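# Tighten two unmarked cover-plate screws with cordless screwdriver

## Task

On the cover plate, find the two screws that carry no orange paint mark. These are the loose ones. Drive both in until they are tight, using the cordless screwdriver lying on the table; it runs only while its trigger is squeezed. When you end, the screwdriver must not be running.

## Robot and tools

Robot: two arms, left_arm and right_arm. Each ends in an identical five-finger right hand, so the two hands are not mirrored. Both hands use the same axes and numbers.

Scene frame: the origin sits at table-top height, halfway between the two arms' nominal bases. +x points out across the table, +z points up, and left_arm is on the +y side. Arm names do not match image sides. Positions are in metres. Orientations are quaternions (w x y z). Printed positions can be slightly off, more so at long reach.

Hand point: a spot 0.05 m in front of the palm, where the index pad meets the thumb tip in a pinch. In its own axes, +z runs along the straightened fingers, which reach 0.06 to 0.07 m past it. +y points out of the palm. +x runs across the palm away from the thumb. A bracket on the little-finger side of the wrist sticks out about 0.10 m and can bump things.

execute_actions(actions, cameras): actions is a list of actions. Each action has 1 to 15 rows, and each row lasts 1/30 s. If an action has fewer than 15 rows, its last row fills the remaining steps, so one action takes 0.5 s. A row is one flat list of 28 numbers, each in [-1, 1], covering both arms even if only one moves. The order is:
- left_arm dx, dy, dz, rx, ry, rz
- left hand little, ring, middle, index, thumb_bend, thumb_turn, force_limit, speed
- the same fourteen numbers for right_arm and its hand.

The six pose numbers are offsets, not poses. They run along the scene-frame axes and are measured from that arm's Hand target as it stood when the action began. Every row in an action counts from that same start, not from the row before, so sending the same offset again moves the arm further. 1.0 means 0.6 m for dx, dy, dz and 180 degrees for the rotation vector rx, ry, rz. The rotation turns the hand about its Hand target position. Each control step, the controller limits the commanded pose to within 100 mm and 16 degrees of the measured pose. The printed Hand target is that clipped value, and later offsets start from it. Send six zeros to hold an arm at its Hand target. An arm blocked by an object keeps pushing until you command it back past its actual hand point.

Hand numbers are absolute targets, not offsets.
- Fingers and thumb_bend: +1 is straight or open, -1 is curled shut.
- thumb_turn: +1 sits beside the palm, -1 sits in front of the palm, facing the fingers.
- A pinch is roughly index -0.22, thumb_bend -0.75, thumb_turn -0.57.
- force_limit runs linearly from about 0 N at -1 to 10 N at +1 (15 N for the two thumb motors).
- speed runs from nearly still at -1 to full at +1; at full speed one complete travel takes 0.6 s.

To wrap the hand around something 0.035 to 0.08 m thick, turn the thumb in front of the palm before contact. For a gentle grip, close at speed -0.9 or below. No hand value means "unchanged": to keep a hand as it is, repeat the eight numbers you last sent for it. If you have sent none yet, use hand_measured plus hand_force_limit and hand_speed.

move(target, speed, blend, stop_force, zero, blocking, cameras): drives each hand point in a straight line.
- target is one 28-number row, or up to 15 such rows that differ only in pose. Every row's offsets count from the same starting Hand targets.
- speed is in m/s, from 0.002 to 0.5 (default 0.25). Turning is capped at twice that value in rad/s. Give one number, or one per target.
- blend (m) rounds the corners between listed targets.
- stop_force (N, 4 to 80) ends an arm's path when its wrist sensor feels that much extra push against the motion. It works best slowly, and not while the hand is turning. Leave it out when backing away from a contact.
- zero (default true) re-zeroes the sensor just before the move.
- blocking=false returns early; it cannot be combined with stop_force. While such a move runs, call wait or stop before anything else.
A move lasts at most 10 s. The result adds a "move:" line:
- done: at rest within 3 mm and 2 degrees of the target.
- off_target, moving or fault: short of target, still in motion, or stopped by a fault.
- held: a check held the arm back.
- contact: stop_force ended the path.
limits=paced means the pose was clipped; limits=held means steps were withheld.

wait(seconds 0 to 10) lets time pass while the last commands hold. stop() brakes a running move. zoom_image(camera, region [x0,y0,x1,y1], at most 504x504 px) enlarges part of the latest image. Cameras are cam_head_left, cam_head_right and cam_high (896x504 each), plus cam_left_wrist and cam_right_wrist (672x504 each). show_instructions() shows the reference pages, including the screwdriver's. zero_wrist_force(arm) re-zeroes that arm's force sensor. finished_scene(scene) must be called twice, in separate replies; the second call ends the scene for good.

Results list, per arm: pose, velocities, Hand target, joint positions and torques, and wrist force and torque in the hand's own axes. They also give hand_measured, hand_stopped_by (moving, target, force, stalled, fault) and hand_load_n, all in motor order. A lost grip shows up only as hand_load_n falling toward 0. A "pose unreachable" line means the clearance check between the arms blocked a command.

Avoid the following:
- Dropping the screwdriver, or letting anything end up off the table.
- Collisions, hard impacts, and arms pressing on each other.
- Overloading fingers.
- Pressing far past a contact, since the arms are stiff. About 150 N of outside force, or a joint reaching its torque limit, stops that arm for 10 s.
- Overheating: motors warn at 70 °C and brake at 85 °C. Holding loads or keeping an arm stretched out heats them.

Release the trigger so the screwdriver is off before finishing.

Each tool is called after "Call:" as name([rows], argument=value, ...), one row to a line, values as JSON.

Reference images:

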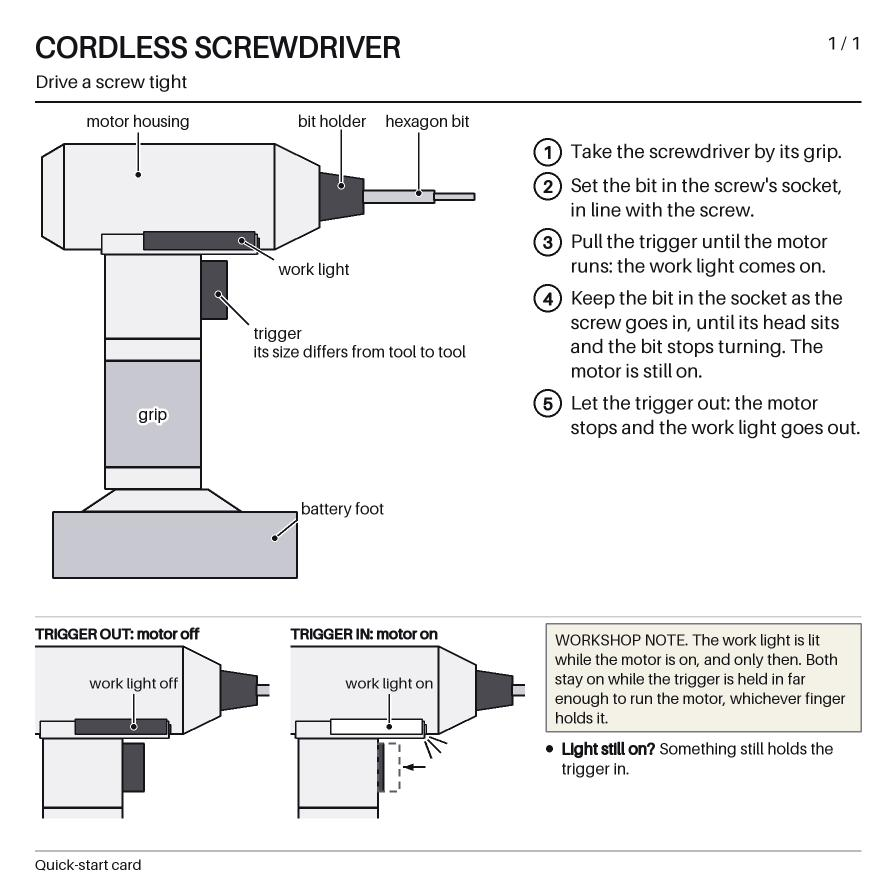

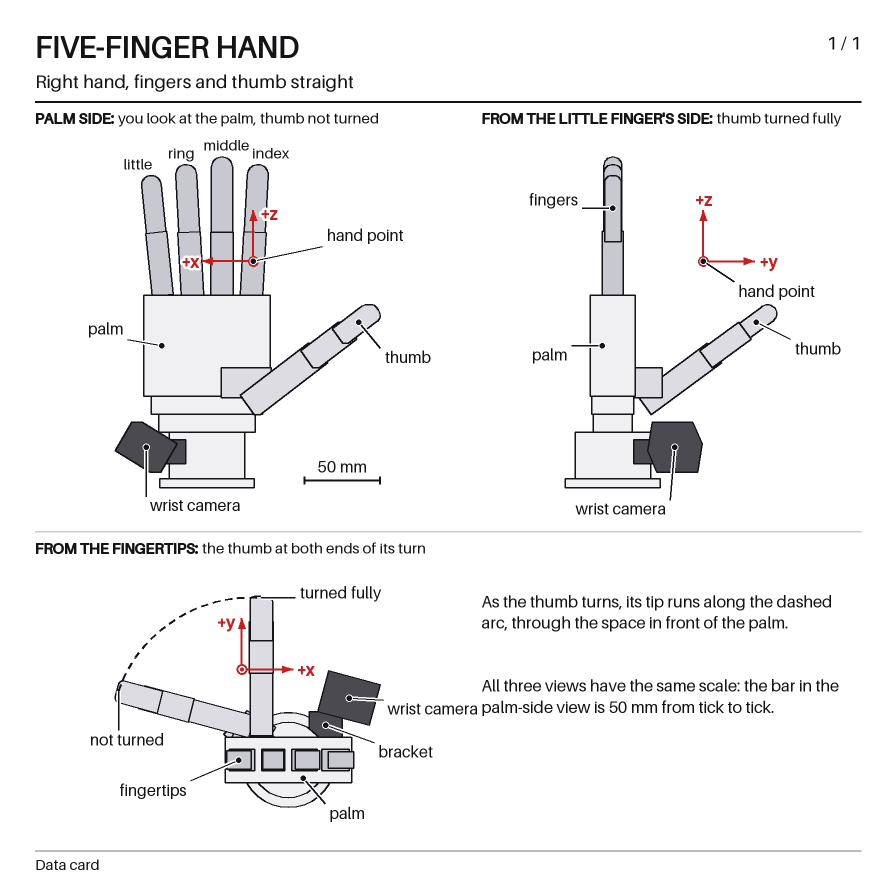

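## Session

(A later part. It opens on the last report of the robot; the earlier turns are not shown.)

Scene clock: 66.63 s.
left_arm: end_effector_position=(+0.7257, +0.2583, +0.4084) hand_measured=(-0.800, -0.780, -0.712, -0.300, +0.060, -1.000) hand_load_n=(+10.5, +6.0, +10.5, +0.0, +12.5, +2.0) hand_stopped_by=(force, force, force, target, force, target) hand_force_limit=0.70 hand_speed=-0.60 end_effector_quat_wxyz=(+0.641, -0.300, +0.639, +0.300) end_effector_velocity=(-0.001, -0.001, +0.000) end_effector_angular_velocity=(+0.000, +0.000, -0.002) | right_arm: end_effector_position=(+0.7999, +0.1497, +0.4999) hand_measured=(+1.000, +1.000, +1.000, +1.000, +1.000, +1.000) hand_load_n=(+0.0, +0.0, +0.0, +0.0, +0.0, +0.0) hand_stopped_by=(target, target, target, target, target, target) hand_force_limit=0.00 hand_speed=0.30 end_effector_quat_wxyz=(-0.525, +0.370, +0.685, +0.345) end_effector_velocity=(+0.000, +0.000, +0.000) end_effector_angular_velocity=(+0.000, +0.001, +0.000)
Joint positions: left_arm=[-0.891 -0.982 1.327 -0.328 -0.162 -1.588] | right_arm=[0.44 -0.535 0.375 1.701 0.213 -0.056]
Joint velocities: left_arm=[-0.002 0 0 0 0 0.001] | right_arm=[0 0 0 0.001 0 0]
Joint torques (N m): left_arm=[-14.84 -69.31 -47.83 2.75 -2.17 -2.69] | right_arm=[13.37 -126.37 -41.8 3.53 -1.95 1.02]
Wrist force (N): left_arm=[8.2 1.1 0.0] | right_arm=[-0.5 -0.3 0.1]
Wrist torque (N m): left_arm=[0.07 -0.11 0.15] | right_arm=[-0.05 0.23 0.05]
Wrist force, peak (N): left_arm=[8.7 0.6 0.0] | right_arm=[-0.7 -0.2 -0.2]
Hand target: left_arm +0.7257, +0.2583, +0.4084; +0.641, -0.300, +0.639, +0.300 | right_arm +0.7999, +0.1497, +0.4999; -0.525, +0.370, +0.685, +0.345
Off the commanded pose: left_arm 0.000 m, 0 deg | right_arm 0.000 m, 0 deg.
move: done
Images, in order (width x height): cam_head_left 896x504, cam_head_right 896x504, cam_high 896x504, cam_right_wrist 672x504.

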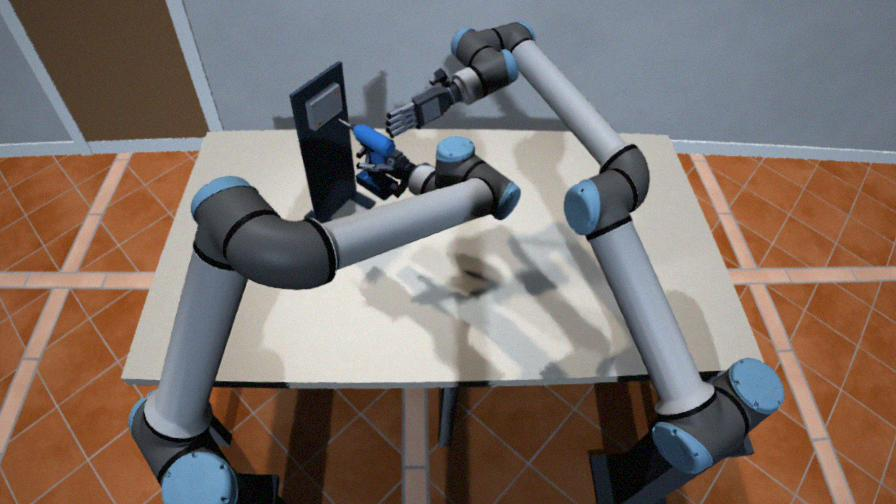

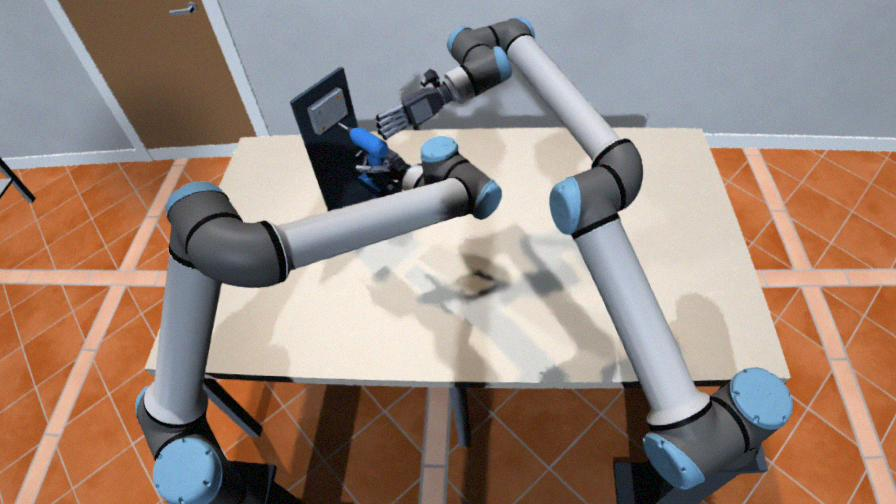

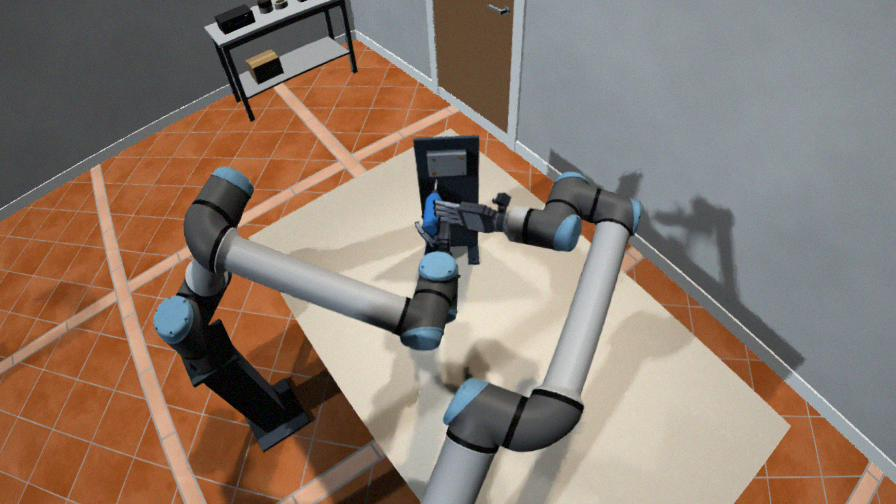

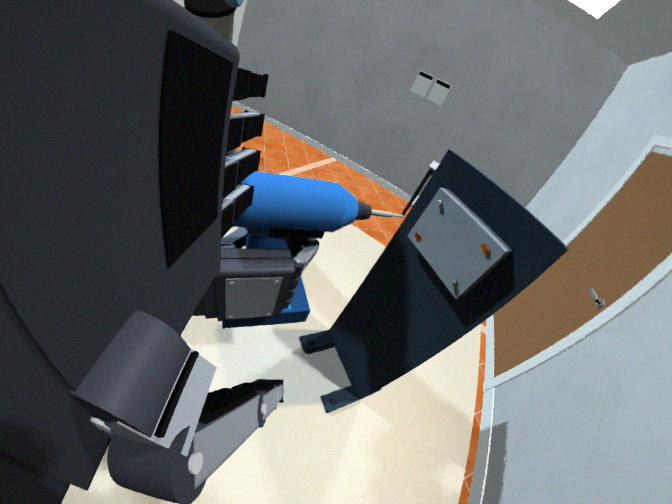

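Call:
move(target=[0,0,0.0333,0,0,0,-1,-1,-1,-0.3,-1,-1,0.7,-0.6,0,0,0,0,0,0,1,1,1,1,1,1,0.0,0.3], speed=0.06, cameras=["cam_high","cam_right_wrist"])

Call:
zoom_image(camera="cam_high", region=[415, 130, 485, 200])

Call:
zoom_image(camera="cam_right_wrist", region=[380, 160, 540, 320])

Call:
move(target=[-0.0384,0.032,0,0,0,0,-1,-1,-1,-0.3,-1,-1,0.7,-0.6,0,0,0,0,0,0,1,1,1,1,1,1,0.0,0.3], speed=0.06, cameras=["cam_high","cam_right_wrist"])

Call:
zoom_image(camera="cam_high", region=[415, 130, 485, 200])

Call:
zoom_image(camera="cam_right_wrist", region=[380, 160, 540, 320])

Scene clock: 67.90 s.
left_arm: end_effector_position=(+0.7257, +0.2583, +0.4287) hand_measured=(-0.802, -0.782, -0.712, -0.300, +0.062, -1.000) hand_load_n=(+2.0, +0.0, +10.5, +0.0, +12.5, +1.0) hand_stopped_by=(force, force, force, target, force, target) hand_force_limit=0.70 hand_speed=-0.60 end_effector_quat_wxyz=(+0.641, -0.300, +0.639, +0.300) end_effector_velocity=(+0.000, +0.000, -0.001) end_effector_angular_velocity=(+0.002, +0.001, +0.000) | right_arm: end_effector_position=(+0.7999, +0.1497, +0.4999) hand_measured=(+1.000, +1.000, +1.000, +1.000, +1.000, +1.000) hand_load_n=(+0.0, +0.0, +0.0, +0.0, +0.0, +0.0) hand_stopped_by=(target, target, target, target, target, target) hand_force_limit=0.00 hand_speed=0.30 end_effector_quat_wxyz=(-0.525, +0.370, +0.685, +0.345) end_effector_velocity=(+0.000, +0.000, -0.001) end_effector_angular_velocity=(+0.000, +0.001, +0.000)
Joint positions: left_arm=[-0.891 -0.993 1.308 -0.298 -0.162 -1.588] | right_arm=[0.44 -0.535 0.375 1.701 0.213 -0.056]
Joint velocities: left_arm=[0 0.001 0.001 0 0 -0.001] | right_arm=[0 0.001 0 -0.001 0 0]
Joint torques (N m): left_arm=[-7.35 -64.08 -34.08 -0.63 0.36 -2.95] | right_arm=[12.71 -125.67 -42.03 3.56 -1.86 0.87]
Wrist force (N): left_arm=[8.2 1.0 -0.2] | right_arm=[-0.4 0.1 0.0]
Wrist torque (N m): left_arm=[0.07 -0.15 0.16] | right_arm=[0.01 0.20 0.07]
Wrist force, peak (N): left_arm=[17.8 0.5 -2.1] | right_arm=[0.7 0.1 -1.6]
Hand target: left_arm +0.7257, +0.2583, +0.4284; +0.641, -0.300, +0.639, +0.300 | right_arm +0.7999, +0.1497, +0.4999; -0.525, +0.370, +0.685, +0.345
Off the commanded pose: left_arm 0.000 m, 0 deg | right_arm 0.000 m, 0 deg.
move: done
Images, in order (width x height): cam_high 896x504, cam_right_wrist 672x504.

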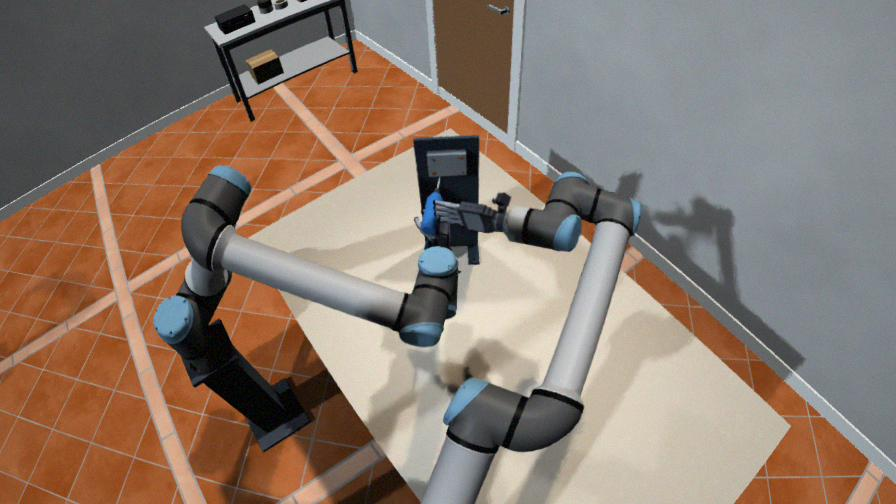

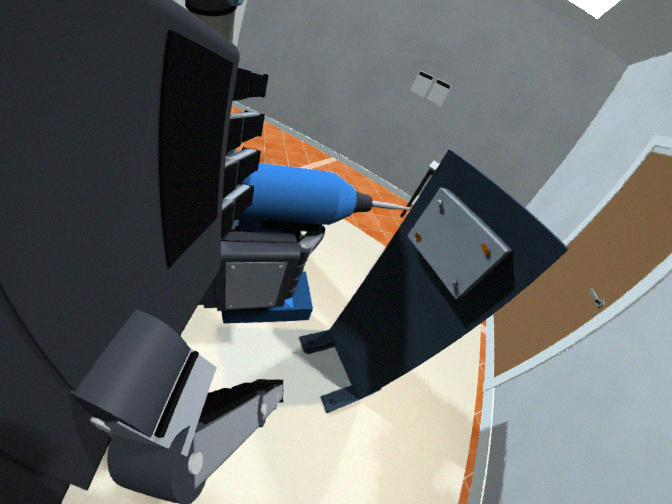

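Scaled by 7.200.

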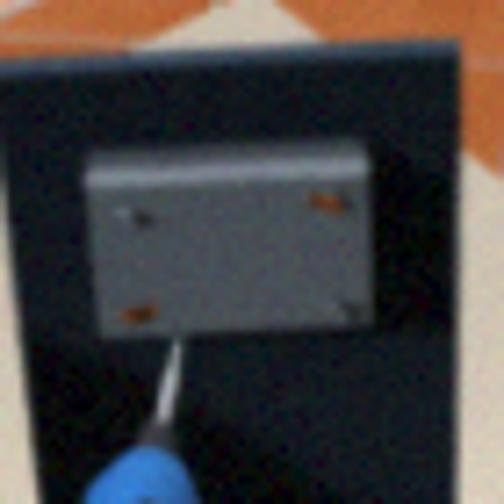

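Scaled by 3.150 from the camera's 672x504 image, which has a finer 960x720 frame.

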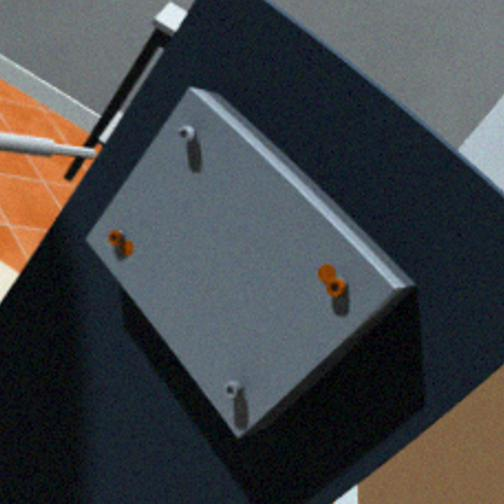

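Scene clock: 68.73 s.
left_arm: end_effector_position=(+0.7026, +0.2775, +0.4285) hand_measured=(-0.802, -0.782, -0.712, -0.300, +0.062, -1.000) hand_load_n=(+2.0, +0.0, +10.5, -0.5, +12.5, +1.0) hand_stopped_by=(force, force, force, target, force, target) hand_force_limit=0.70 hand_speed=-0.60 end_effector_quat_wxyz=(+0.641, -0.300, +0.639, +0.300) end_effector_velocity=(+0.001, +0.000, +0.000) end_effector_angular_velocity=(+0.001, +0.001, +0.001) | right_arm: end_effector_position=(+0.7999, +0.1497, +0.4999) hand_measured=(+1.000, +1.000, +1.000, +1.000, +1.000, +1.000) hand_load_n=(-0.5, +0.0, +0.0, +0.0, +0.0, +0.0) hand_stopped_by=(target, target, target, target, target, target) hand_force_limit=0.00 hand_speed=0.30 end_effector_quat_wxyz=(-0.525, +0.370, +0.685, +0.345) end_effector_velocity=(+0.000, +0.000, -0.001) end_effector_angular_velocity=(+0.000, +0.000, +0.000)
Joint positions: left_arm=[-0.897 -1.042 1.386 -0.328 -0.168 -1.588] | right_arm=[0.44 -0.535 0.375 1.701 0.213 -0.056]
Joint velocities: left_arm=[0.001 0.001 -0.002 0 0 0.002] | right_arm=[0 0.001 0 -0.001 0 0]
Joint torques (N m): left_arm=[-1.47 -64.54 -53.12 -0.49 0.54 3.52] | right_arm=[13.07 -125.33 -41.7 3.55 -1.9 0.95]
Wrist force (N): left_arm=[8.2 0.6 -0.1] | right_arm=[-0.2 0.0 0.1]
Wrist torque (N m): left_arm=[0.01 -0.15 0.14] | right_arm=[0.00 0.18 0.08]
Wrist force, peak (N): left_arm=[9.0 -0.6 0.3] | right_arm=[-0.8 -0.4 0.1]
Hand target: left_arm +0.7027, +0.2775, +0.4285; +0.641, -0.300, +0.639, +0.300 | right_arm +0.7999, +0.1497, +0.4999; -0.525, +0.370, +0.685, +0.345
Off the commanded pose: left_arm 0.000 m, 0 deg | right_arm 0.000 m, 0 deg.
move: done
Images, in order (width x height): cam_high 896x504, cam_right_wrist 672x504.

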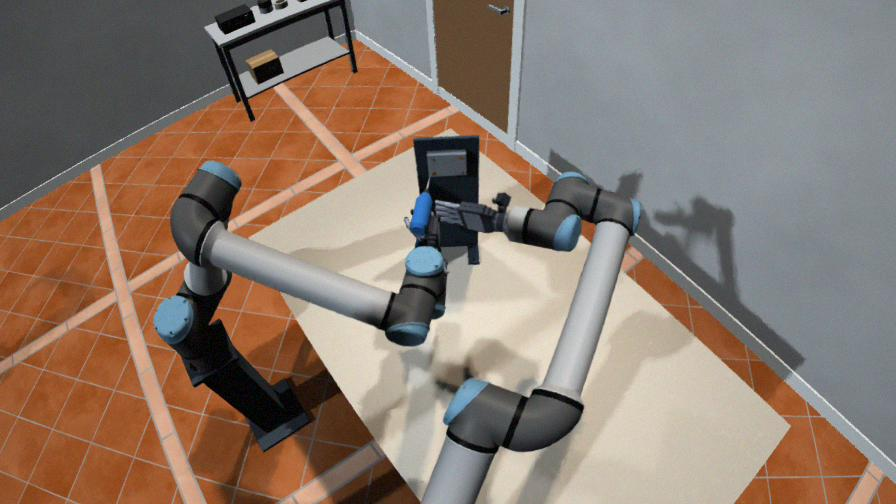

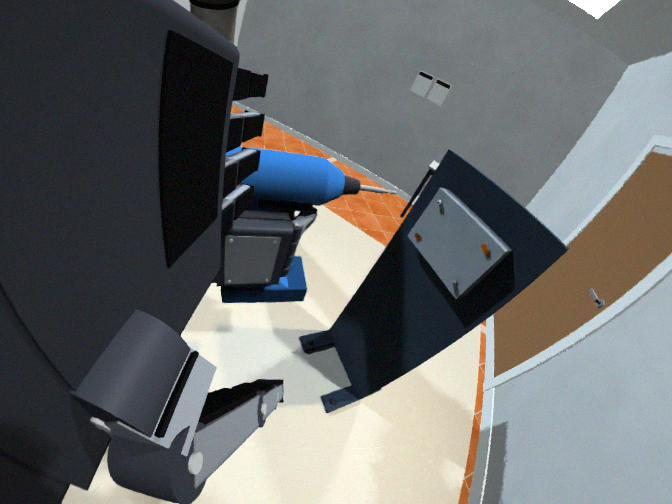

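Scaled by 7.200.

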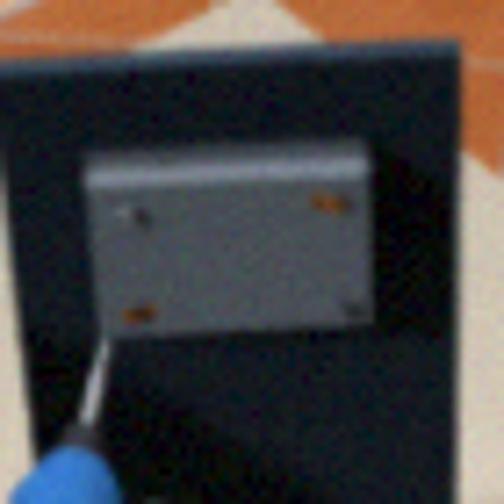

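Scaled by 3.150 from the camera's 672x504 image, which has a finer 960x720 frame.

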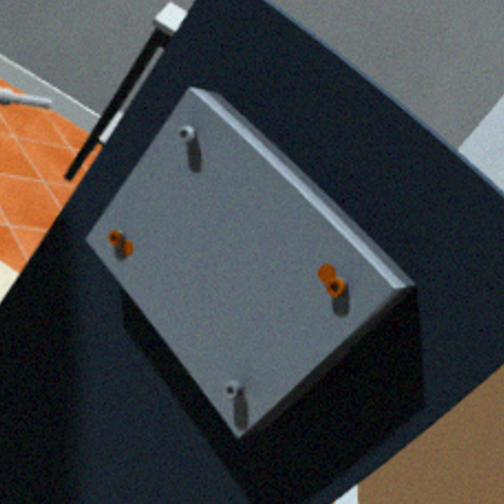

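Call:
move(target=[0,0,0,0,0,0,-0.97,-0.97,-0.98,-0.3,-0.98,-1,0.75,-0.7,0,0,0,0,0,0,1,1,1,1,1,1,0.0,0.3], cameras=["cam_high","cam_right_wrist","cam_left_wrist","cam_head_right"])

Call:
zoom_image(camera="cam_high", region=[400, 150, 470, 260])

Call:
zoom_image(camera="cam_right_wrist", region=[210, 130, 430, 330])

Call:
zoom_image(camera="cam_head_right", region=[290, 70, 430, 210])

Scene clock: 70.07 s.
left_arm: end_effector_position=(+0.7027, +0.2775, +0.4285) hand_measured=(-0.830, -0.842, -0.712, -0.300, +0.064, -1.000) hand_load_n=(+10.5, +12.5, +10.0, +0.0, +12.5, +1.5) hand_stopped_by=(force, force, force, target, force, target) hand_force_limit=0.75 hand_speed=-0.70 end_effector_quat_wxyz=(+0.641, -0.300, +0.639, +0.300) end_effector_velocity=(+0.000, +0.000, +0.000) end_effector_angular_velocity=(+0.000, +0.001, +0.000) | right_arm: end_effector_position=(+0.7999, +0.1497, +0.4999) hand_measured=(+1.000, +1.000, +1.000, +1.000, +1.000, +1.000) hand_load_n=(+0.0, +0.0, +0.0, +0.0, +0.0, +0.0) hand_stopped_by=(target, target, target, target, target, target) hand_force_limit=0.00 hand_speed=0.30 end_effector_quat_wxyz=(-0.525, +0.370, +0.685, +0.345) end_effector_velocity=(+0.000, +0.000, -0.002) end_effector_angular_velocity=(-0.001, +0.003, +0.000)
Joint positions: left_arm=[-0.897 -1.041 1.386 -0.327 -0.168 -1.588] | right_arm=[0.44 -0.535 0.375 1.701 0.213 -0.056]
Joint velocities: left_arm=[0 0 0 0 0 0.001] | right_arm=[0 0.002 0 0.001 0 0]
Joint torques (N m): left_arm=[8.84 -64.71 -51.45 4.27 1.79 -2.66] | right_arm=[13.29 -125.19 -42.28 3.63 -2.06 0.85]
Wrist force (N): left_arm=[8.7 0.8 0.1] | right_arm=[-0.4 -0.1 0.0]
Wrist torque (N m): left_arm=[0.04 -0.24 0.18] | right_arm=[-0.02 0.21 0.06]
Wrist force, peak (N): left_arm=[8.8 0.2 0.5] | right_arm=[-1.0 -0.1 -0.1]
Hand target: left_arm +0.7027, +0.2775, +0.4285; +0.641, -0.300, +0.639, +0.300 | right_arm +0.7999, +0.1497, +0.4999; -0.525, +0.370, +0.685, +0.345
Off the commanded pose: left_arm 0.000 m, 0 deg | right_arm 0.000 m, 0 deg.
move: done
Images, in order (width x height): cam_head_right 896x504, cam_high 896x504, cam_left_wrist 672x504, cam_right_wrist 672x504.

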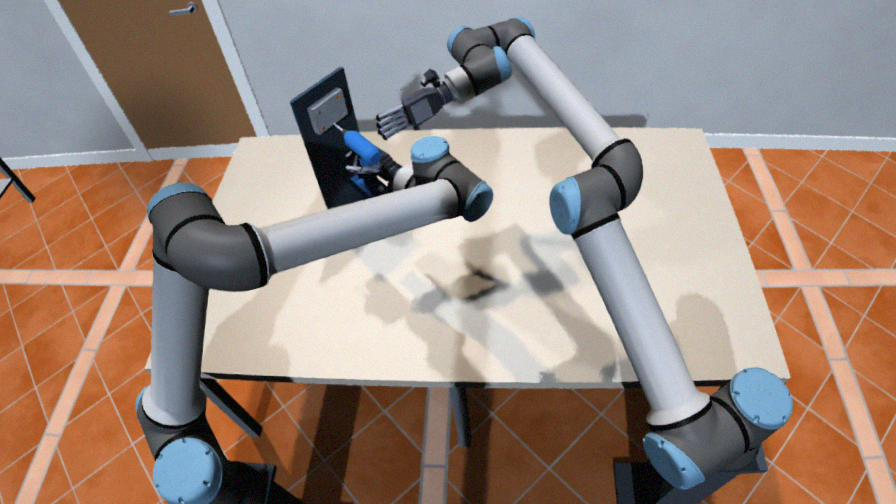

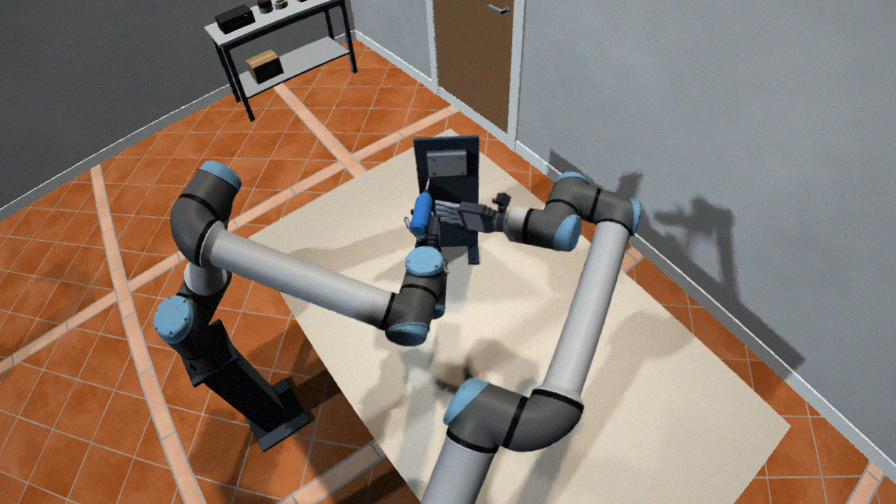

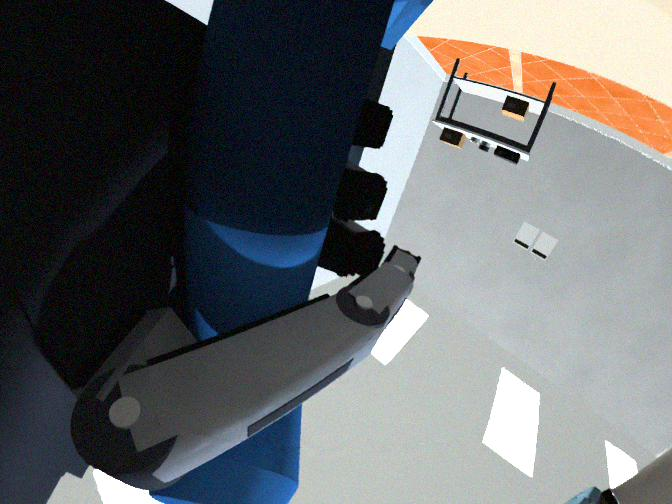

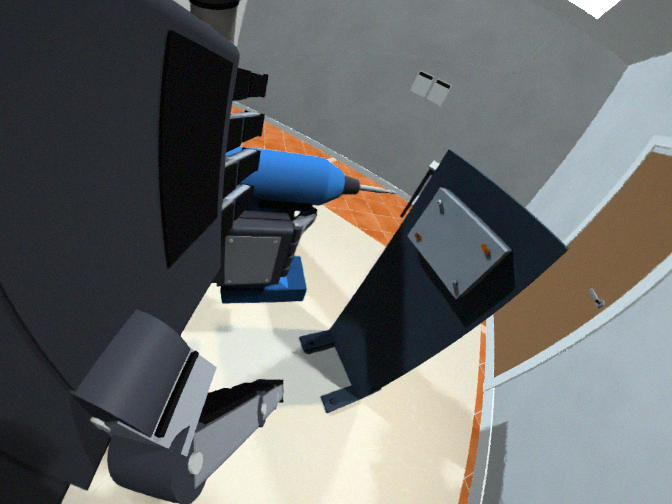

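Scaled by 4.582.

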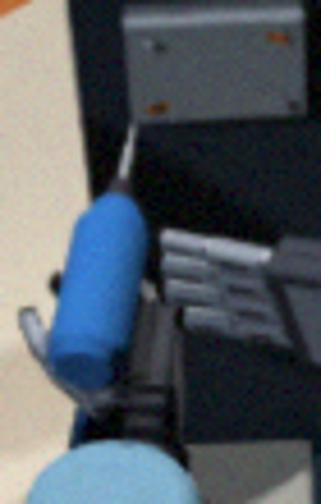

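Scaled by 2.291 from the camera's 672x504 image, which has a finer 960x720 frame.

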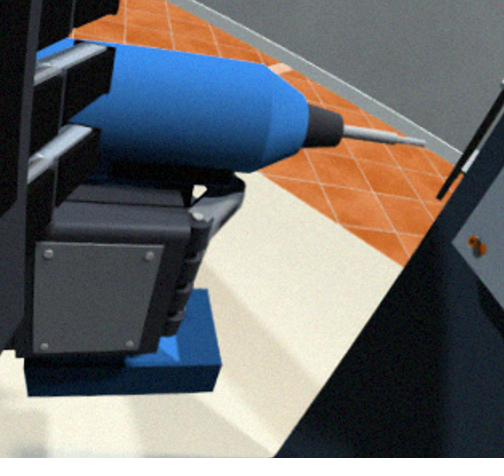

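Scaled by 3.600.

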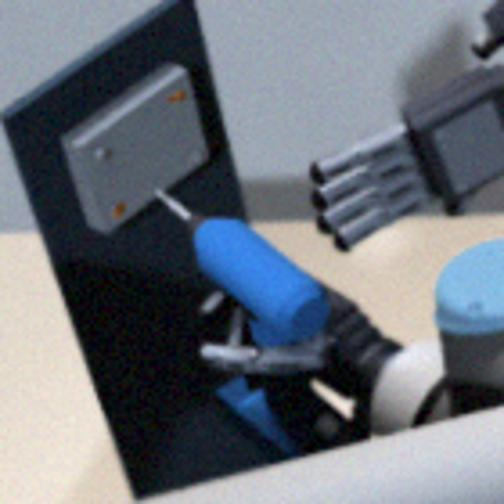

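Call:
move(target=[0.0512,-0.0427,0,0,0,0.0444,-0.97,-0.97,-0.98,-0.3,-0.98,-1,0.75,-0.7,0,0,0,0,0,0,1,1,1,1,1,1,0.0,0.3], speed=0.06, cameras=["cam_high","cam_right_wrist","cam_head_right"])

Call:
zoom_image(camera="cam_high", region=[400, 130, 480, 250])

Call:
zoom_image(camera="cam_right_wrist", region=[380, 160, 540, 320])

Call:
zoom_image(camera="cam_head_right", region=[290, 70, 430, 210])

Scene clock: 71.87 s.
left_arm: end_effector_position=(+0.7334, +0.2519, +0.4282) hand_measured=(-0.830, -0.800, -0.714, -0.300, +0.068, -1.000) hand_load_n=(+21.5, +24.5, +6.5, +0.0, +21.5, +3.0) hand_stopped_by=(force, force, force, target, force, target) hand_force_limit=0.75 hand_speed=-0.70 end_effector_quat_wxyz=(+0.619, -0.343, +0.617, +0.344) end_effector_velocity=(+0.000, +0.001, +0.000) end_effector_angular_velocity=(+0.000, +0.001, +0.000) | right_arm: end_effector_position=(+0.8000, +0.1496, +0.5000) hand_measured=(+1.000, +1.000, +1.000, +0.948, +1.000, +1.000) hand_load_n=(+0.0, +0.0, +0.0, -23.0, +0.0, +0.0) hand_stopped_by=(target, target, target, target, target, target) hand_force_limit=0.00 hand_speed=0.30 end_effector_quat_wxyz=(-0.525, +0.370, +0.685, +0.345) end_effector_velocity=(+0.000, +0.000, -0.001) end_effector_angular_velocity=(+0.000, +0.001, +0.000)
Joint positions: left_arm=[-0.871 -0.915 1.181 -0.255 -0.282 -1.581] | right_arm=[0.44 -0.535 0.374 1.701 0.213 -0.056]
Joint velocities: left_arm=[0 -0.001 0.001 -0.001 0.001 0.002] | right_arm=[0 0.001 0 0 0 0]
Joint torques (N m): left_arm=[-30.87 -114.42 -53.95 -1.85 12 1.3] | right_arm=[64.56 -100.31 -26.33 3.59 -1.22 0.88]
Wrist force (N): left_arm=[31.1 47.9 12.6] | right_arm=[11.3 14.8 -54.8]
Wrist torque (N m): left_arm=[2.60 -1.10 -1.77] | right_arm=[2.07 0.63 0.63]
Wrist force, peak (N): left_arm=[32.5 51.7 14.8] | right_arm=[11.2 16.0 -60.2]
Hand target: left_arm +0.7333, +0.2518, +0.4283; +0.619, -0.344, +0.617, +0.344 | right_arm +0.7999, +0.1497, +0.4999; -0.525, +0.370, +0.685, +0.345
Off the commanded pose: left_arm 0.000 m, 0 deg | right_arm 0.000 m, 0 deg.
move: done
Images, in order (width x height): cam_head_right 896x504, cam_high 896x504, cam_right_wrist 672x504.

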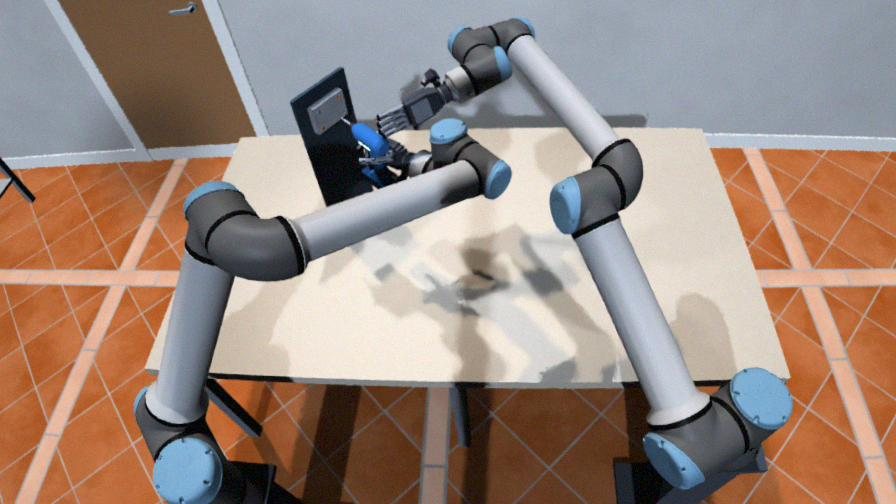

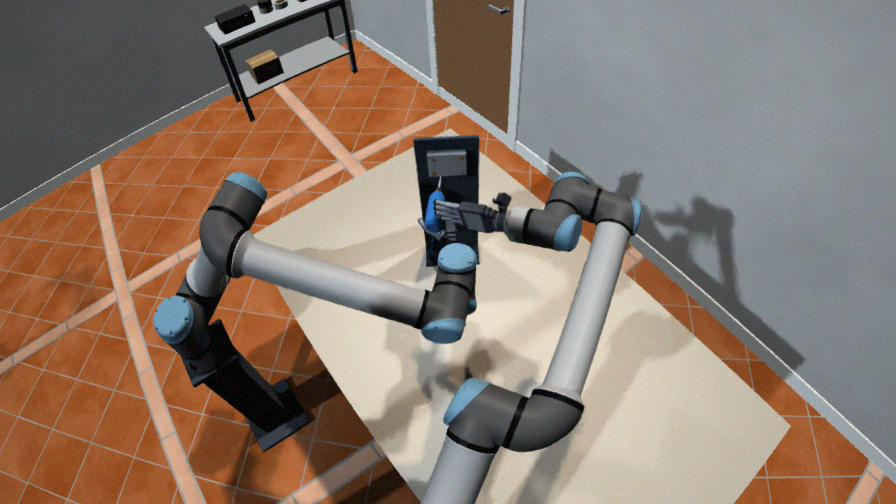

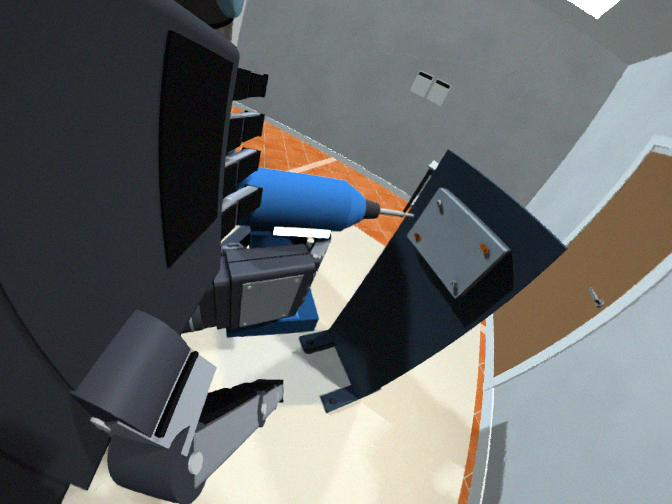

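Scaled by 4.200.

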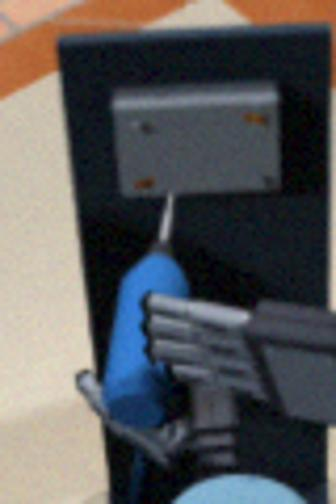

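Scaled by 3.150 from the camera's 672x504 image, which has a finer 960x720 frame.

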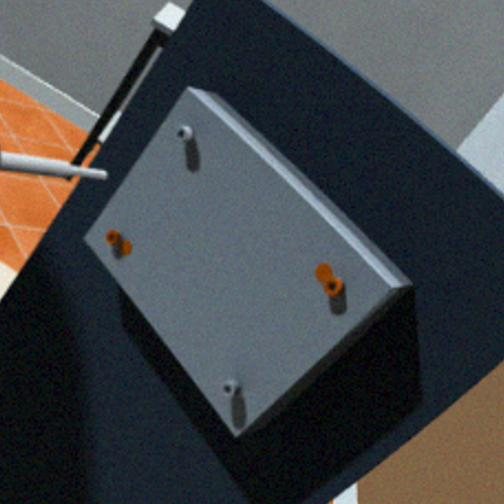

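Scaled by 3.600.

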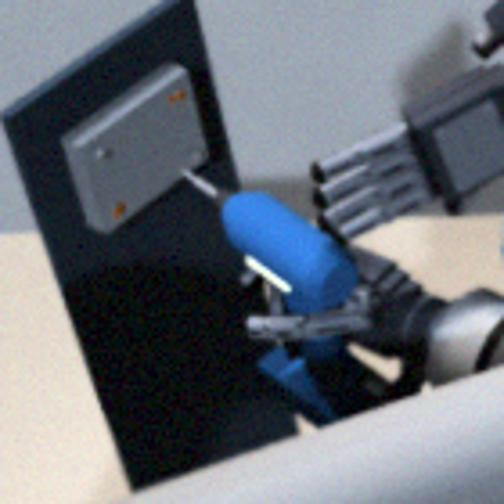

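Call:
move(target=[-0.0853,0.025,0,0,0,0,-0.97,-0.97,-0.98,-0.3,-0.98,-1,0.75,-0.7,0,0,0,0,0,0,1,1,1,1,1,1,0.0,0.3], speed=0.06, cameras=["cam_high","cam_right_wrist","cam_left_wrist"])

Call:
zoom_image(camera="cam_high", region=[400, 130, 480, 250])

Scene clock: 73.23 s.
left_arm: end_effector_position=(+0.6821, +0.2668, +0.4284) hand_measured=(-0.830, -0.804, -0.714, -0.300, +0.068, -1.000) hand_load_n=(+9.5, +6.5, +6.0, +0.0, +11.0, +4.5) hand_stopped_by=(force, force, force, target, force, target) hand_force_limit=0.75 hand_speed=-0.70 end_effector_quat_wxyz=(+0.619, -0.344, +0.617, +0.344) end_effector_velocity=(+0.002, -0.001, +0.000) end_effector_angular_velocity=(-0.001, -0.001, -0.001) | right_arm: end_effector_position=(+0.7999, +0.1497, +0.4998) hand_measured=(+1.000, +1.000, +1.000, +0.952, +1.000, +1.000) hand_load_n=(+0.0, +0.0, +0.0, +0.0, +0.0, +0.0) hand_stopped_by=(target, target, target, target, target, target) hand_force_limit=0.00 hand_speed=0.30 end_effector_quat_wxyz=(-0.525, +0.370, +0.685, +0.345) end_effector_velocity=(+0.000, +0.000, +0.000) end_effector_angular_velocity=(+0.000, +0.002, +0.000)
Joint positions: left_arm=[-0.903 -0.999 1.318 -0.31 -0.314 -1.58] | right_arm=[0.44 -0.535 0.375 1.701 0.213 -0.056]
Joint velocities: left_arm=[0.001 0.003 -0.005 0.001 0.002 0] | right_arm=[0 0.001 0 0.001 0 0]
Joint torques (N m): left_arm=[9.94 -65.46 -52.85 4.89 1.94 3.36] | right_arm=[-13.56 -131.08 -43.62 3.53 -0.01 0.85]
Wrist force (N): left_arm=[8.2 0.4 -0.2] | right_arm=[2.0 1.1 -0.1]
Wrist torque (N m): left_arm=[-0.01 -0.15 0.13] | right_arm=[0.16 -0.15 0.24]
Wrist force, peak (N): left_arm=[31.1 48.9 13.2] | right_arm=[11.2 14.9 -56.3]
Hand target: left_arm +0.6822, +0.2669, +0.4284; +0.619, -0.344, +0.617, +0.344 | right_arm +0.7999, +0.1497, +0.4999; -0.525, +0.370, +0.685, +0.345
Off the commanded pose: left_arm 0.000 m, 0 deg | right_arm 0.000 m, 0 deg.
move: done
Images, in order (width x height): cam_high 896x504, cam_left_wrist 672x504, cam_right_wrist 672x504.

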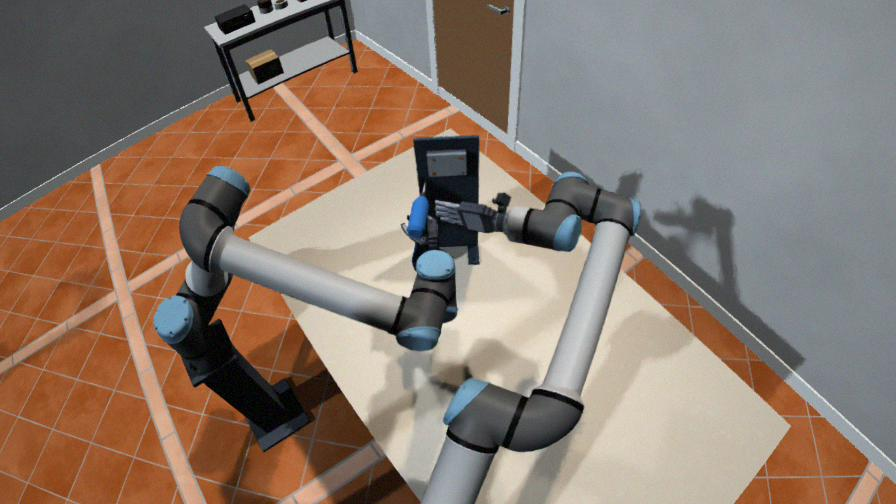

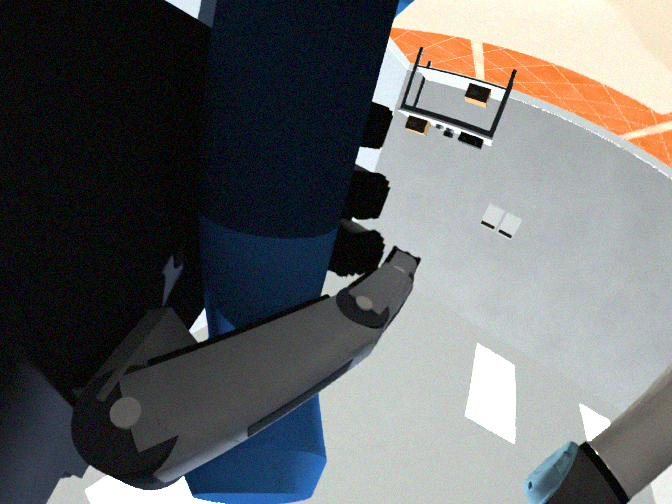

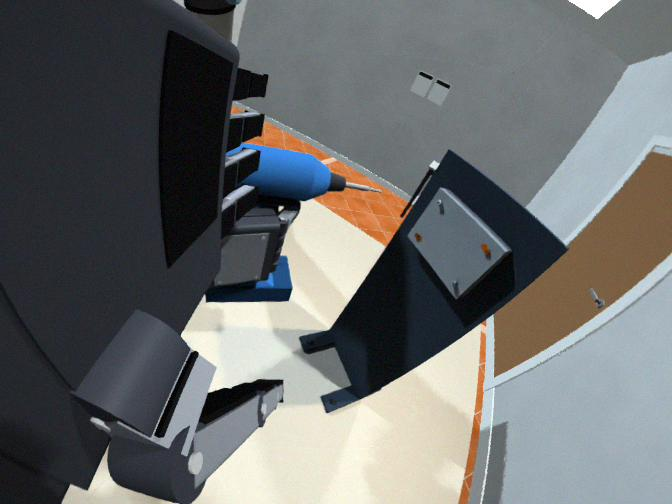

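Scaled by 4.200.

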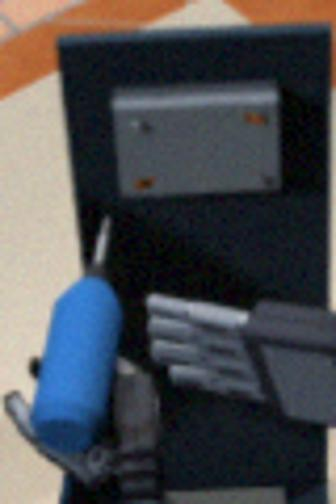

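Call:
move(target=[0,0,0,0,0,0,-0.97,-0.97,-0.98,-0.3,-0.98,-1,0.75,-0.7,-0.02,-0.025,0.0833,0,0,0,1,1,1,1,1,1,0.0,0.3], speed=0.08, cameras=["cam_high","cam_right_wrist","cam_head_right"])

Call:
zoom_image(camera="cam_right_wrist", region=[300, 130, 560, 330])

Scene clock: 74.87 s.
left_arm: end_effector_position=(+0.6822, +0.2669, +0.4284) hand_measured=(-0.830, -0.804, -0.714, -0.300, +0.068, -1.000) hand_load_n=(+9.5, +6.5, +6.0, +0.0, +11.5, +4.5) hand_stopped_by=(force, force, force, target, force, target) hand_force_limit=0.75 hand_speed=-0.70 end_effector_quat_wxyz=(+0.619, -0.344, +0.617, +0.344) end_effector_velocity=(+0.000, +0.000, +0.000) end_effector_angular_velocity=(+0.000, +0.000, +0.000) | right_arm: end_effector_position=(+0.7879, +0.1346, +0.5499) hand_measured=(+1.000, +1.000, +1.000, +0.952, +1.000, +1.000) hand_load_n=(+0.0, +0.0, +0.0, +0.0, +0.0, +0.0) hand_stopped_by=(target, target, target, target, target, target) hand_force_limit=0.00 hand_speed=0.30 end_effector_quat_wxyz=(-0.525, +0.370, +0.685, +0.345) end_effector_velocity=(+0.001, +0.000, -0.003) end_effector_angular_velocity=(+0.001, +0.000, +0.000)
Joint positions: left_arm=[-0.903 -0.999 1.318 -0.31 -0.313 -1.58] | right_arm=[0.432 -0.582 0.383 1.776 0.213 -0.093]
Joint velocities: left_arm=[0 0 0 0 0 0] | right_arm=[0 0.003 0 -0.004 0 0.001]
Joint torques (N m): left_arm=[6.71 -66.67 -53.07 4.5 1.75 -2.39] | right_arm=[0.33 -107.38 -33.61 2.37 -3.41 0.2]
Wrist force (N): left_arm=[8.6 0.5 0.2] | right_arm=[2.2 1.5 -0.5]
Wrist torque (N m): left_arm=[-0.04 -0.23 0.15] | right_arm=[0.25 -0.16 0.27]
Wrist force, peak (N): left_arm=[8.7 0.3 0.0] | right_arm=[3.2 1.0 -1.2]
Hand target: left_arm +0.6822, +0.2669, +0.4284; +0.619, -0.344, +0.617, +0.344 | right_arm +0.7879, +0.1347, +0.5498; -0.525, +0.370, +0.685, +0.345
Off the commanded pose: left_arm 0.000 m, 0 deg | right_arm 0.000 m, 0 deg.
move: done
Images, in order (width x height): cam_head_right 896x504, cam_high 896x504, cam_right_wrist 672x504.

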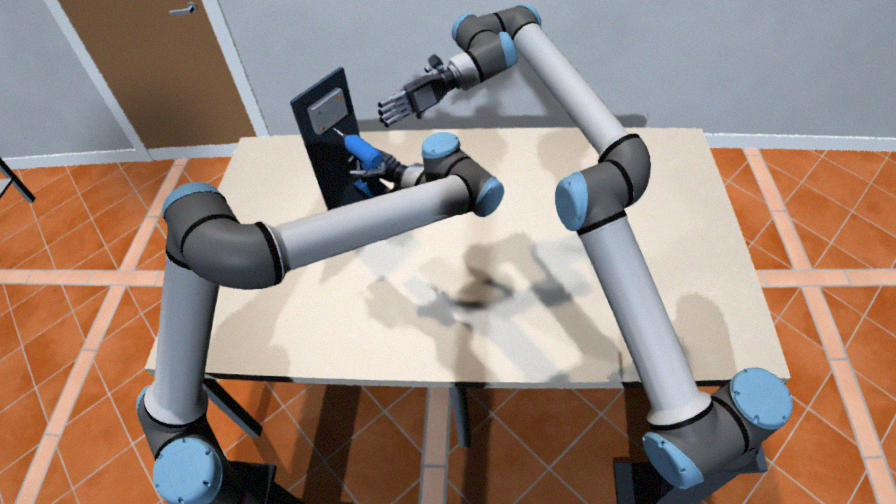

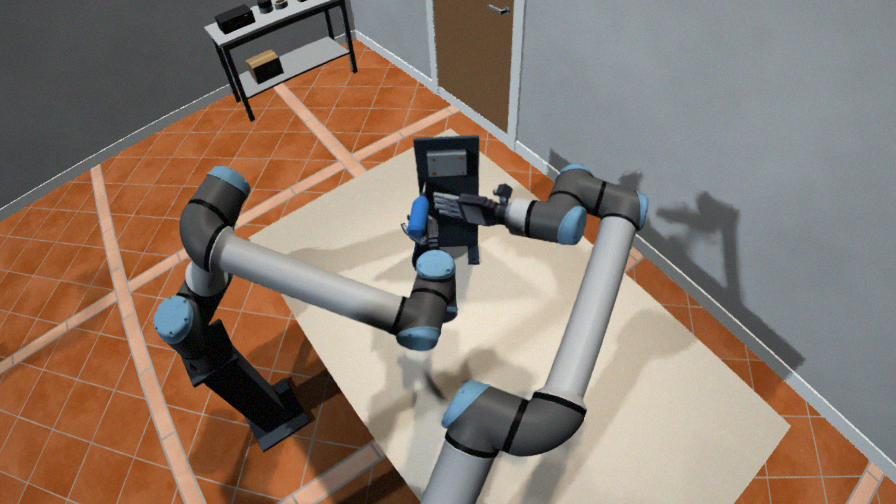

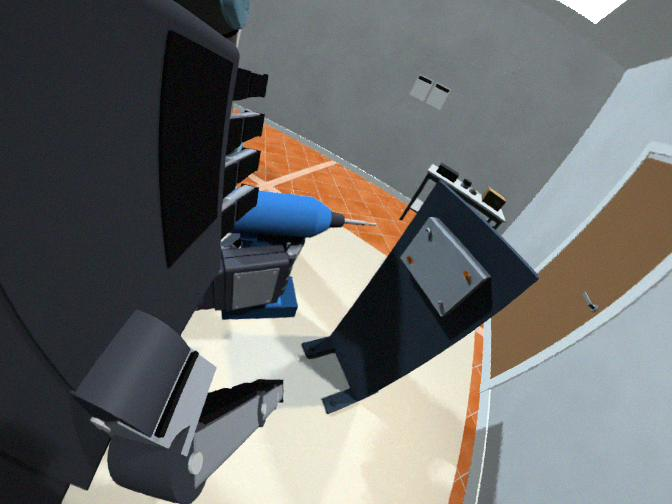

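Scaled by 1.938 from the camera's 672x504 image, which has a finer 960x720 frame.

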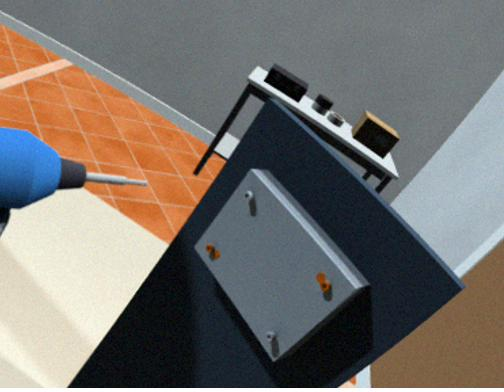

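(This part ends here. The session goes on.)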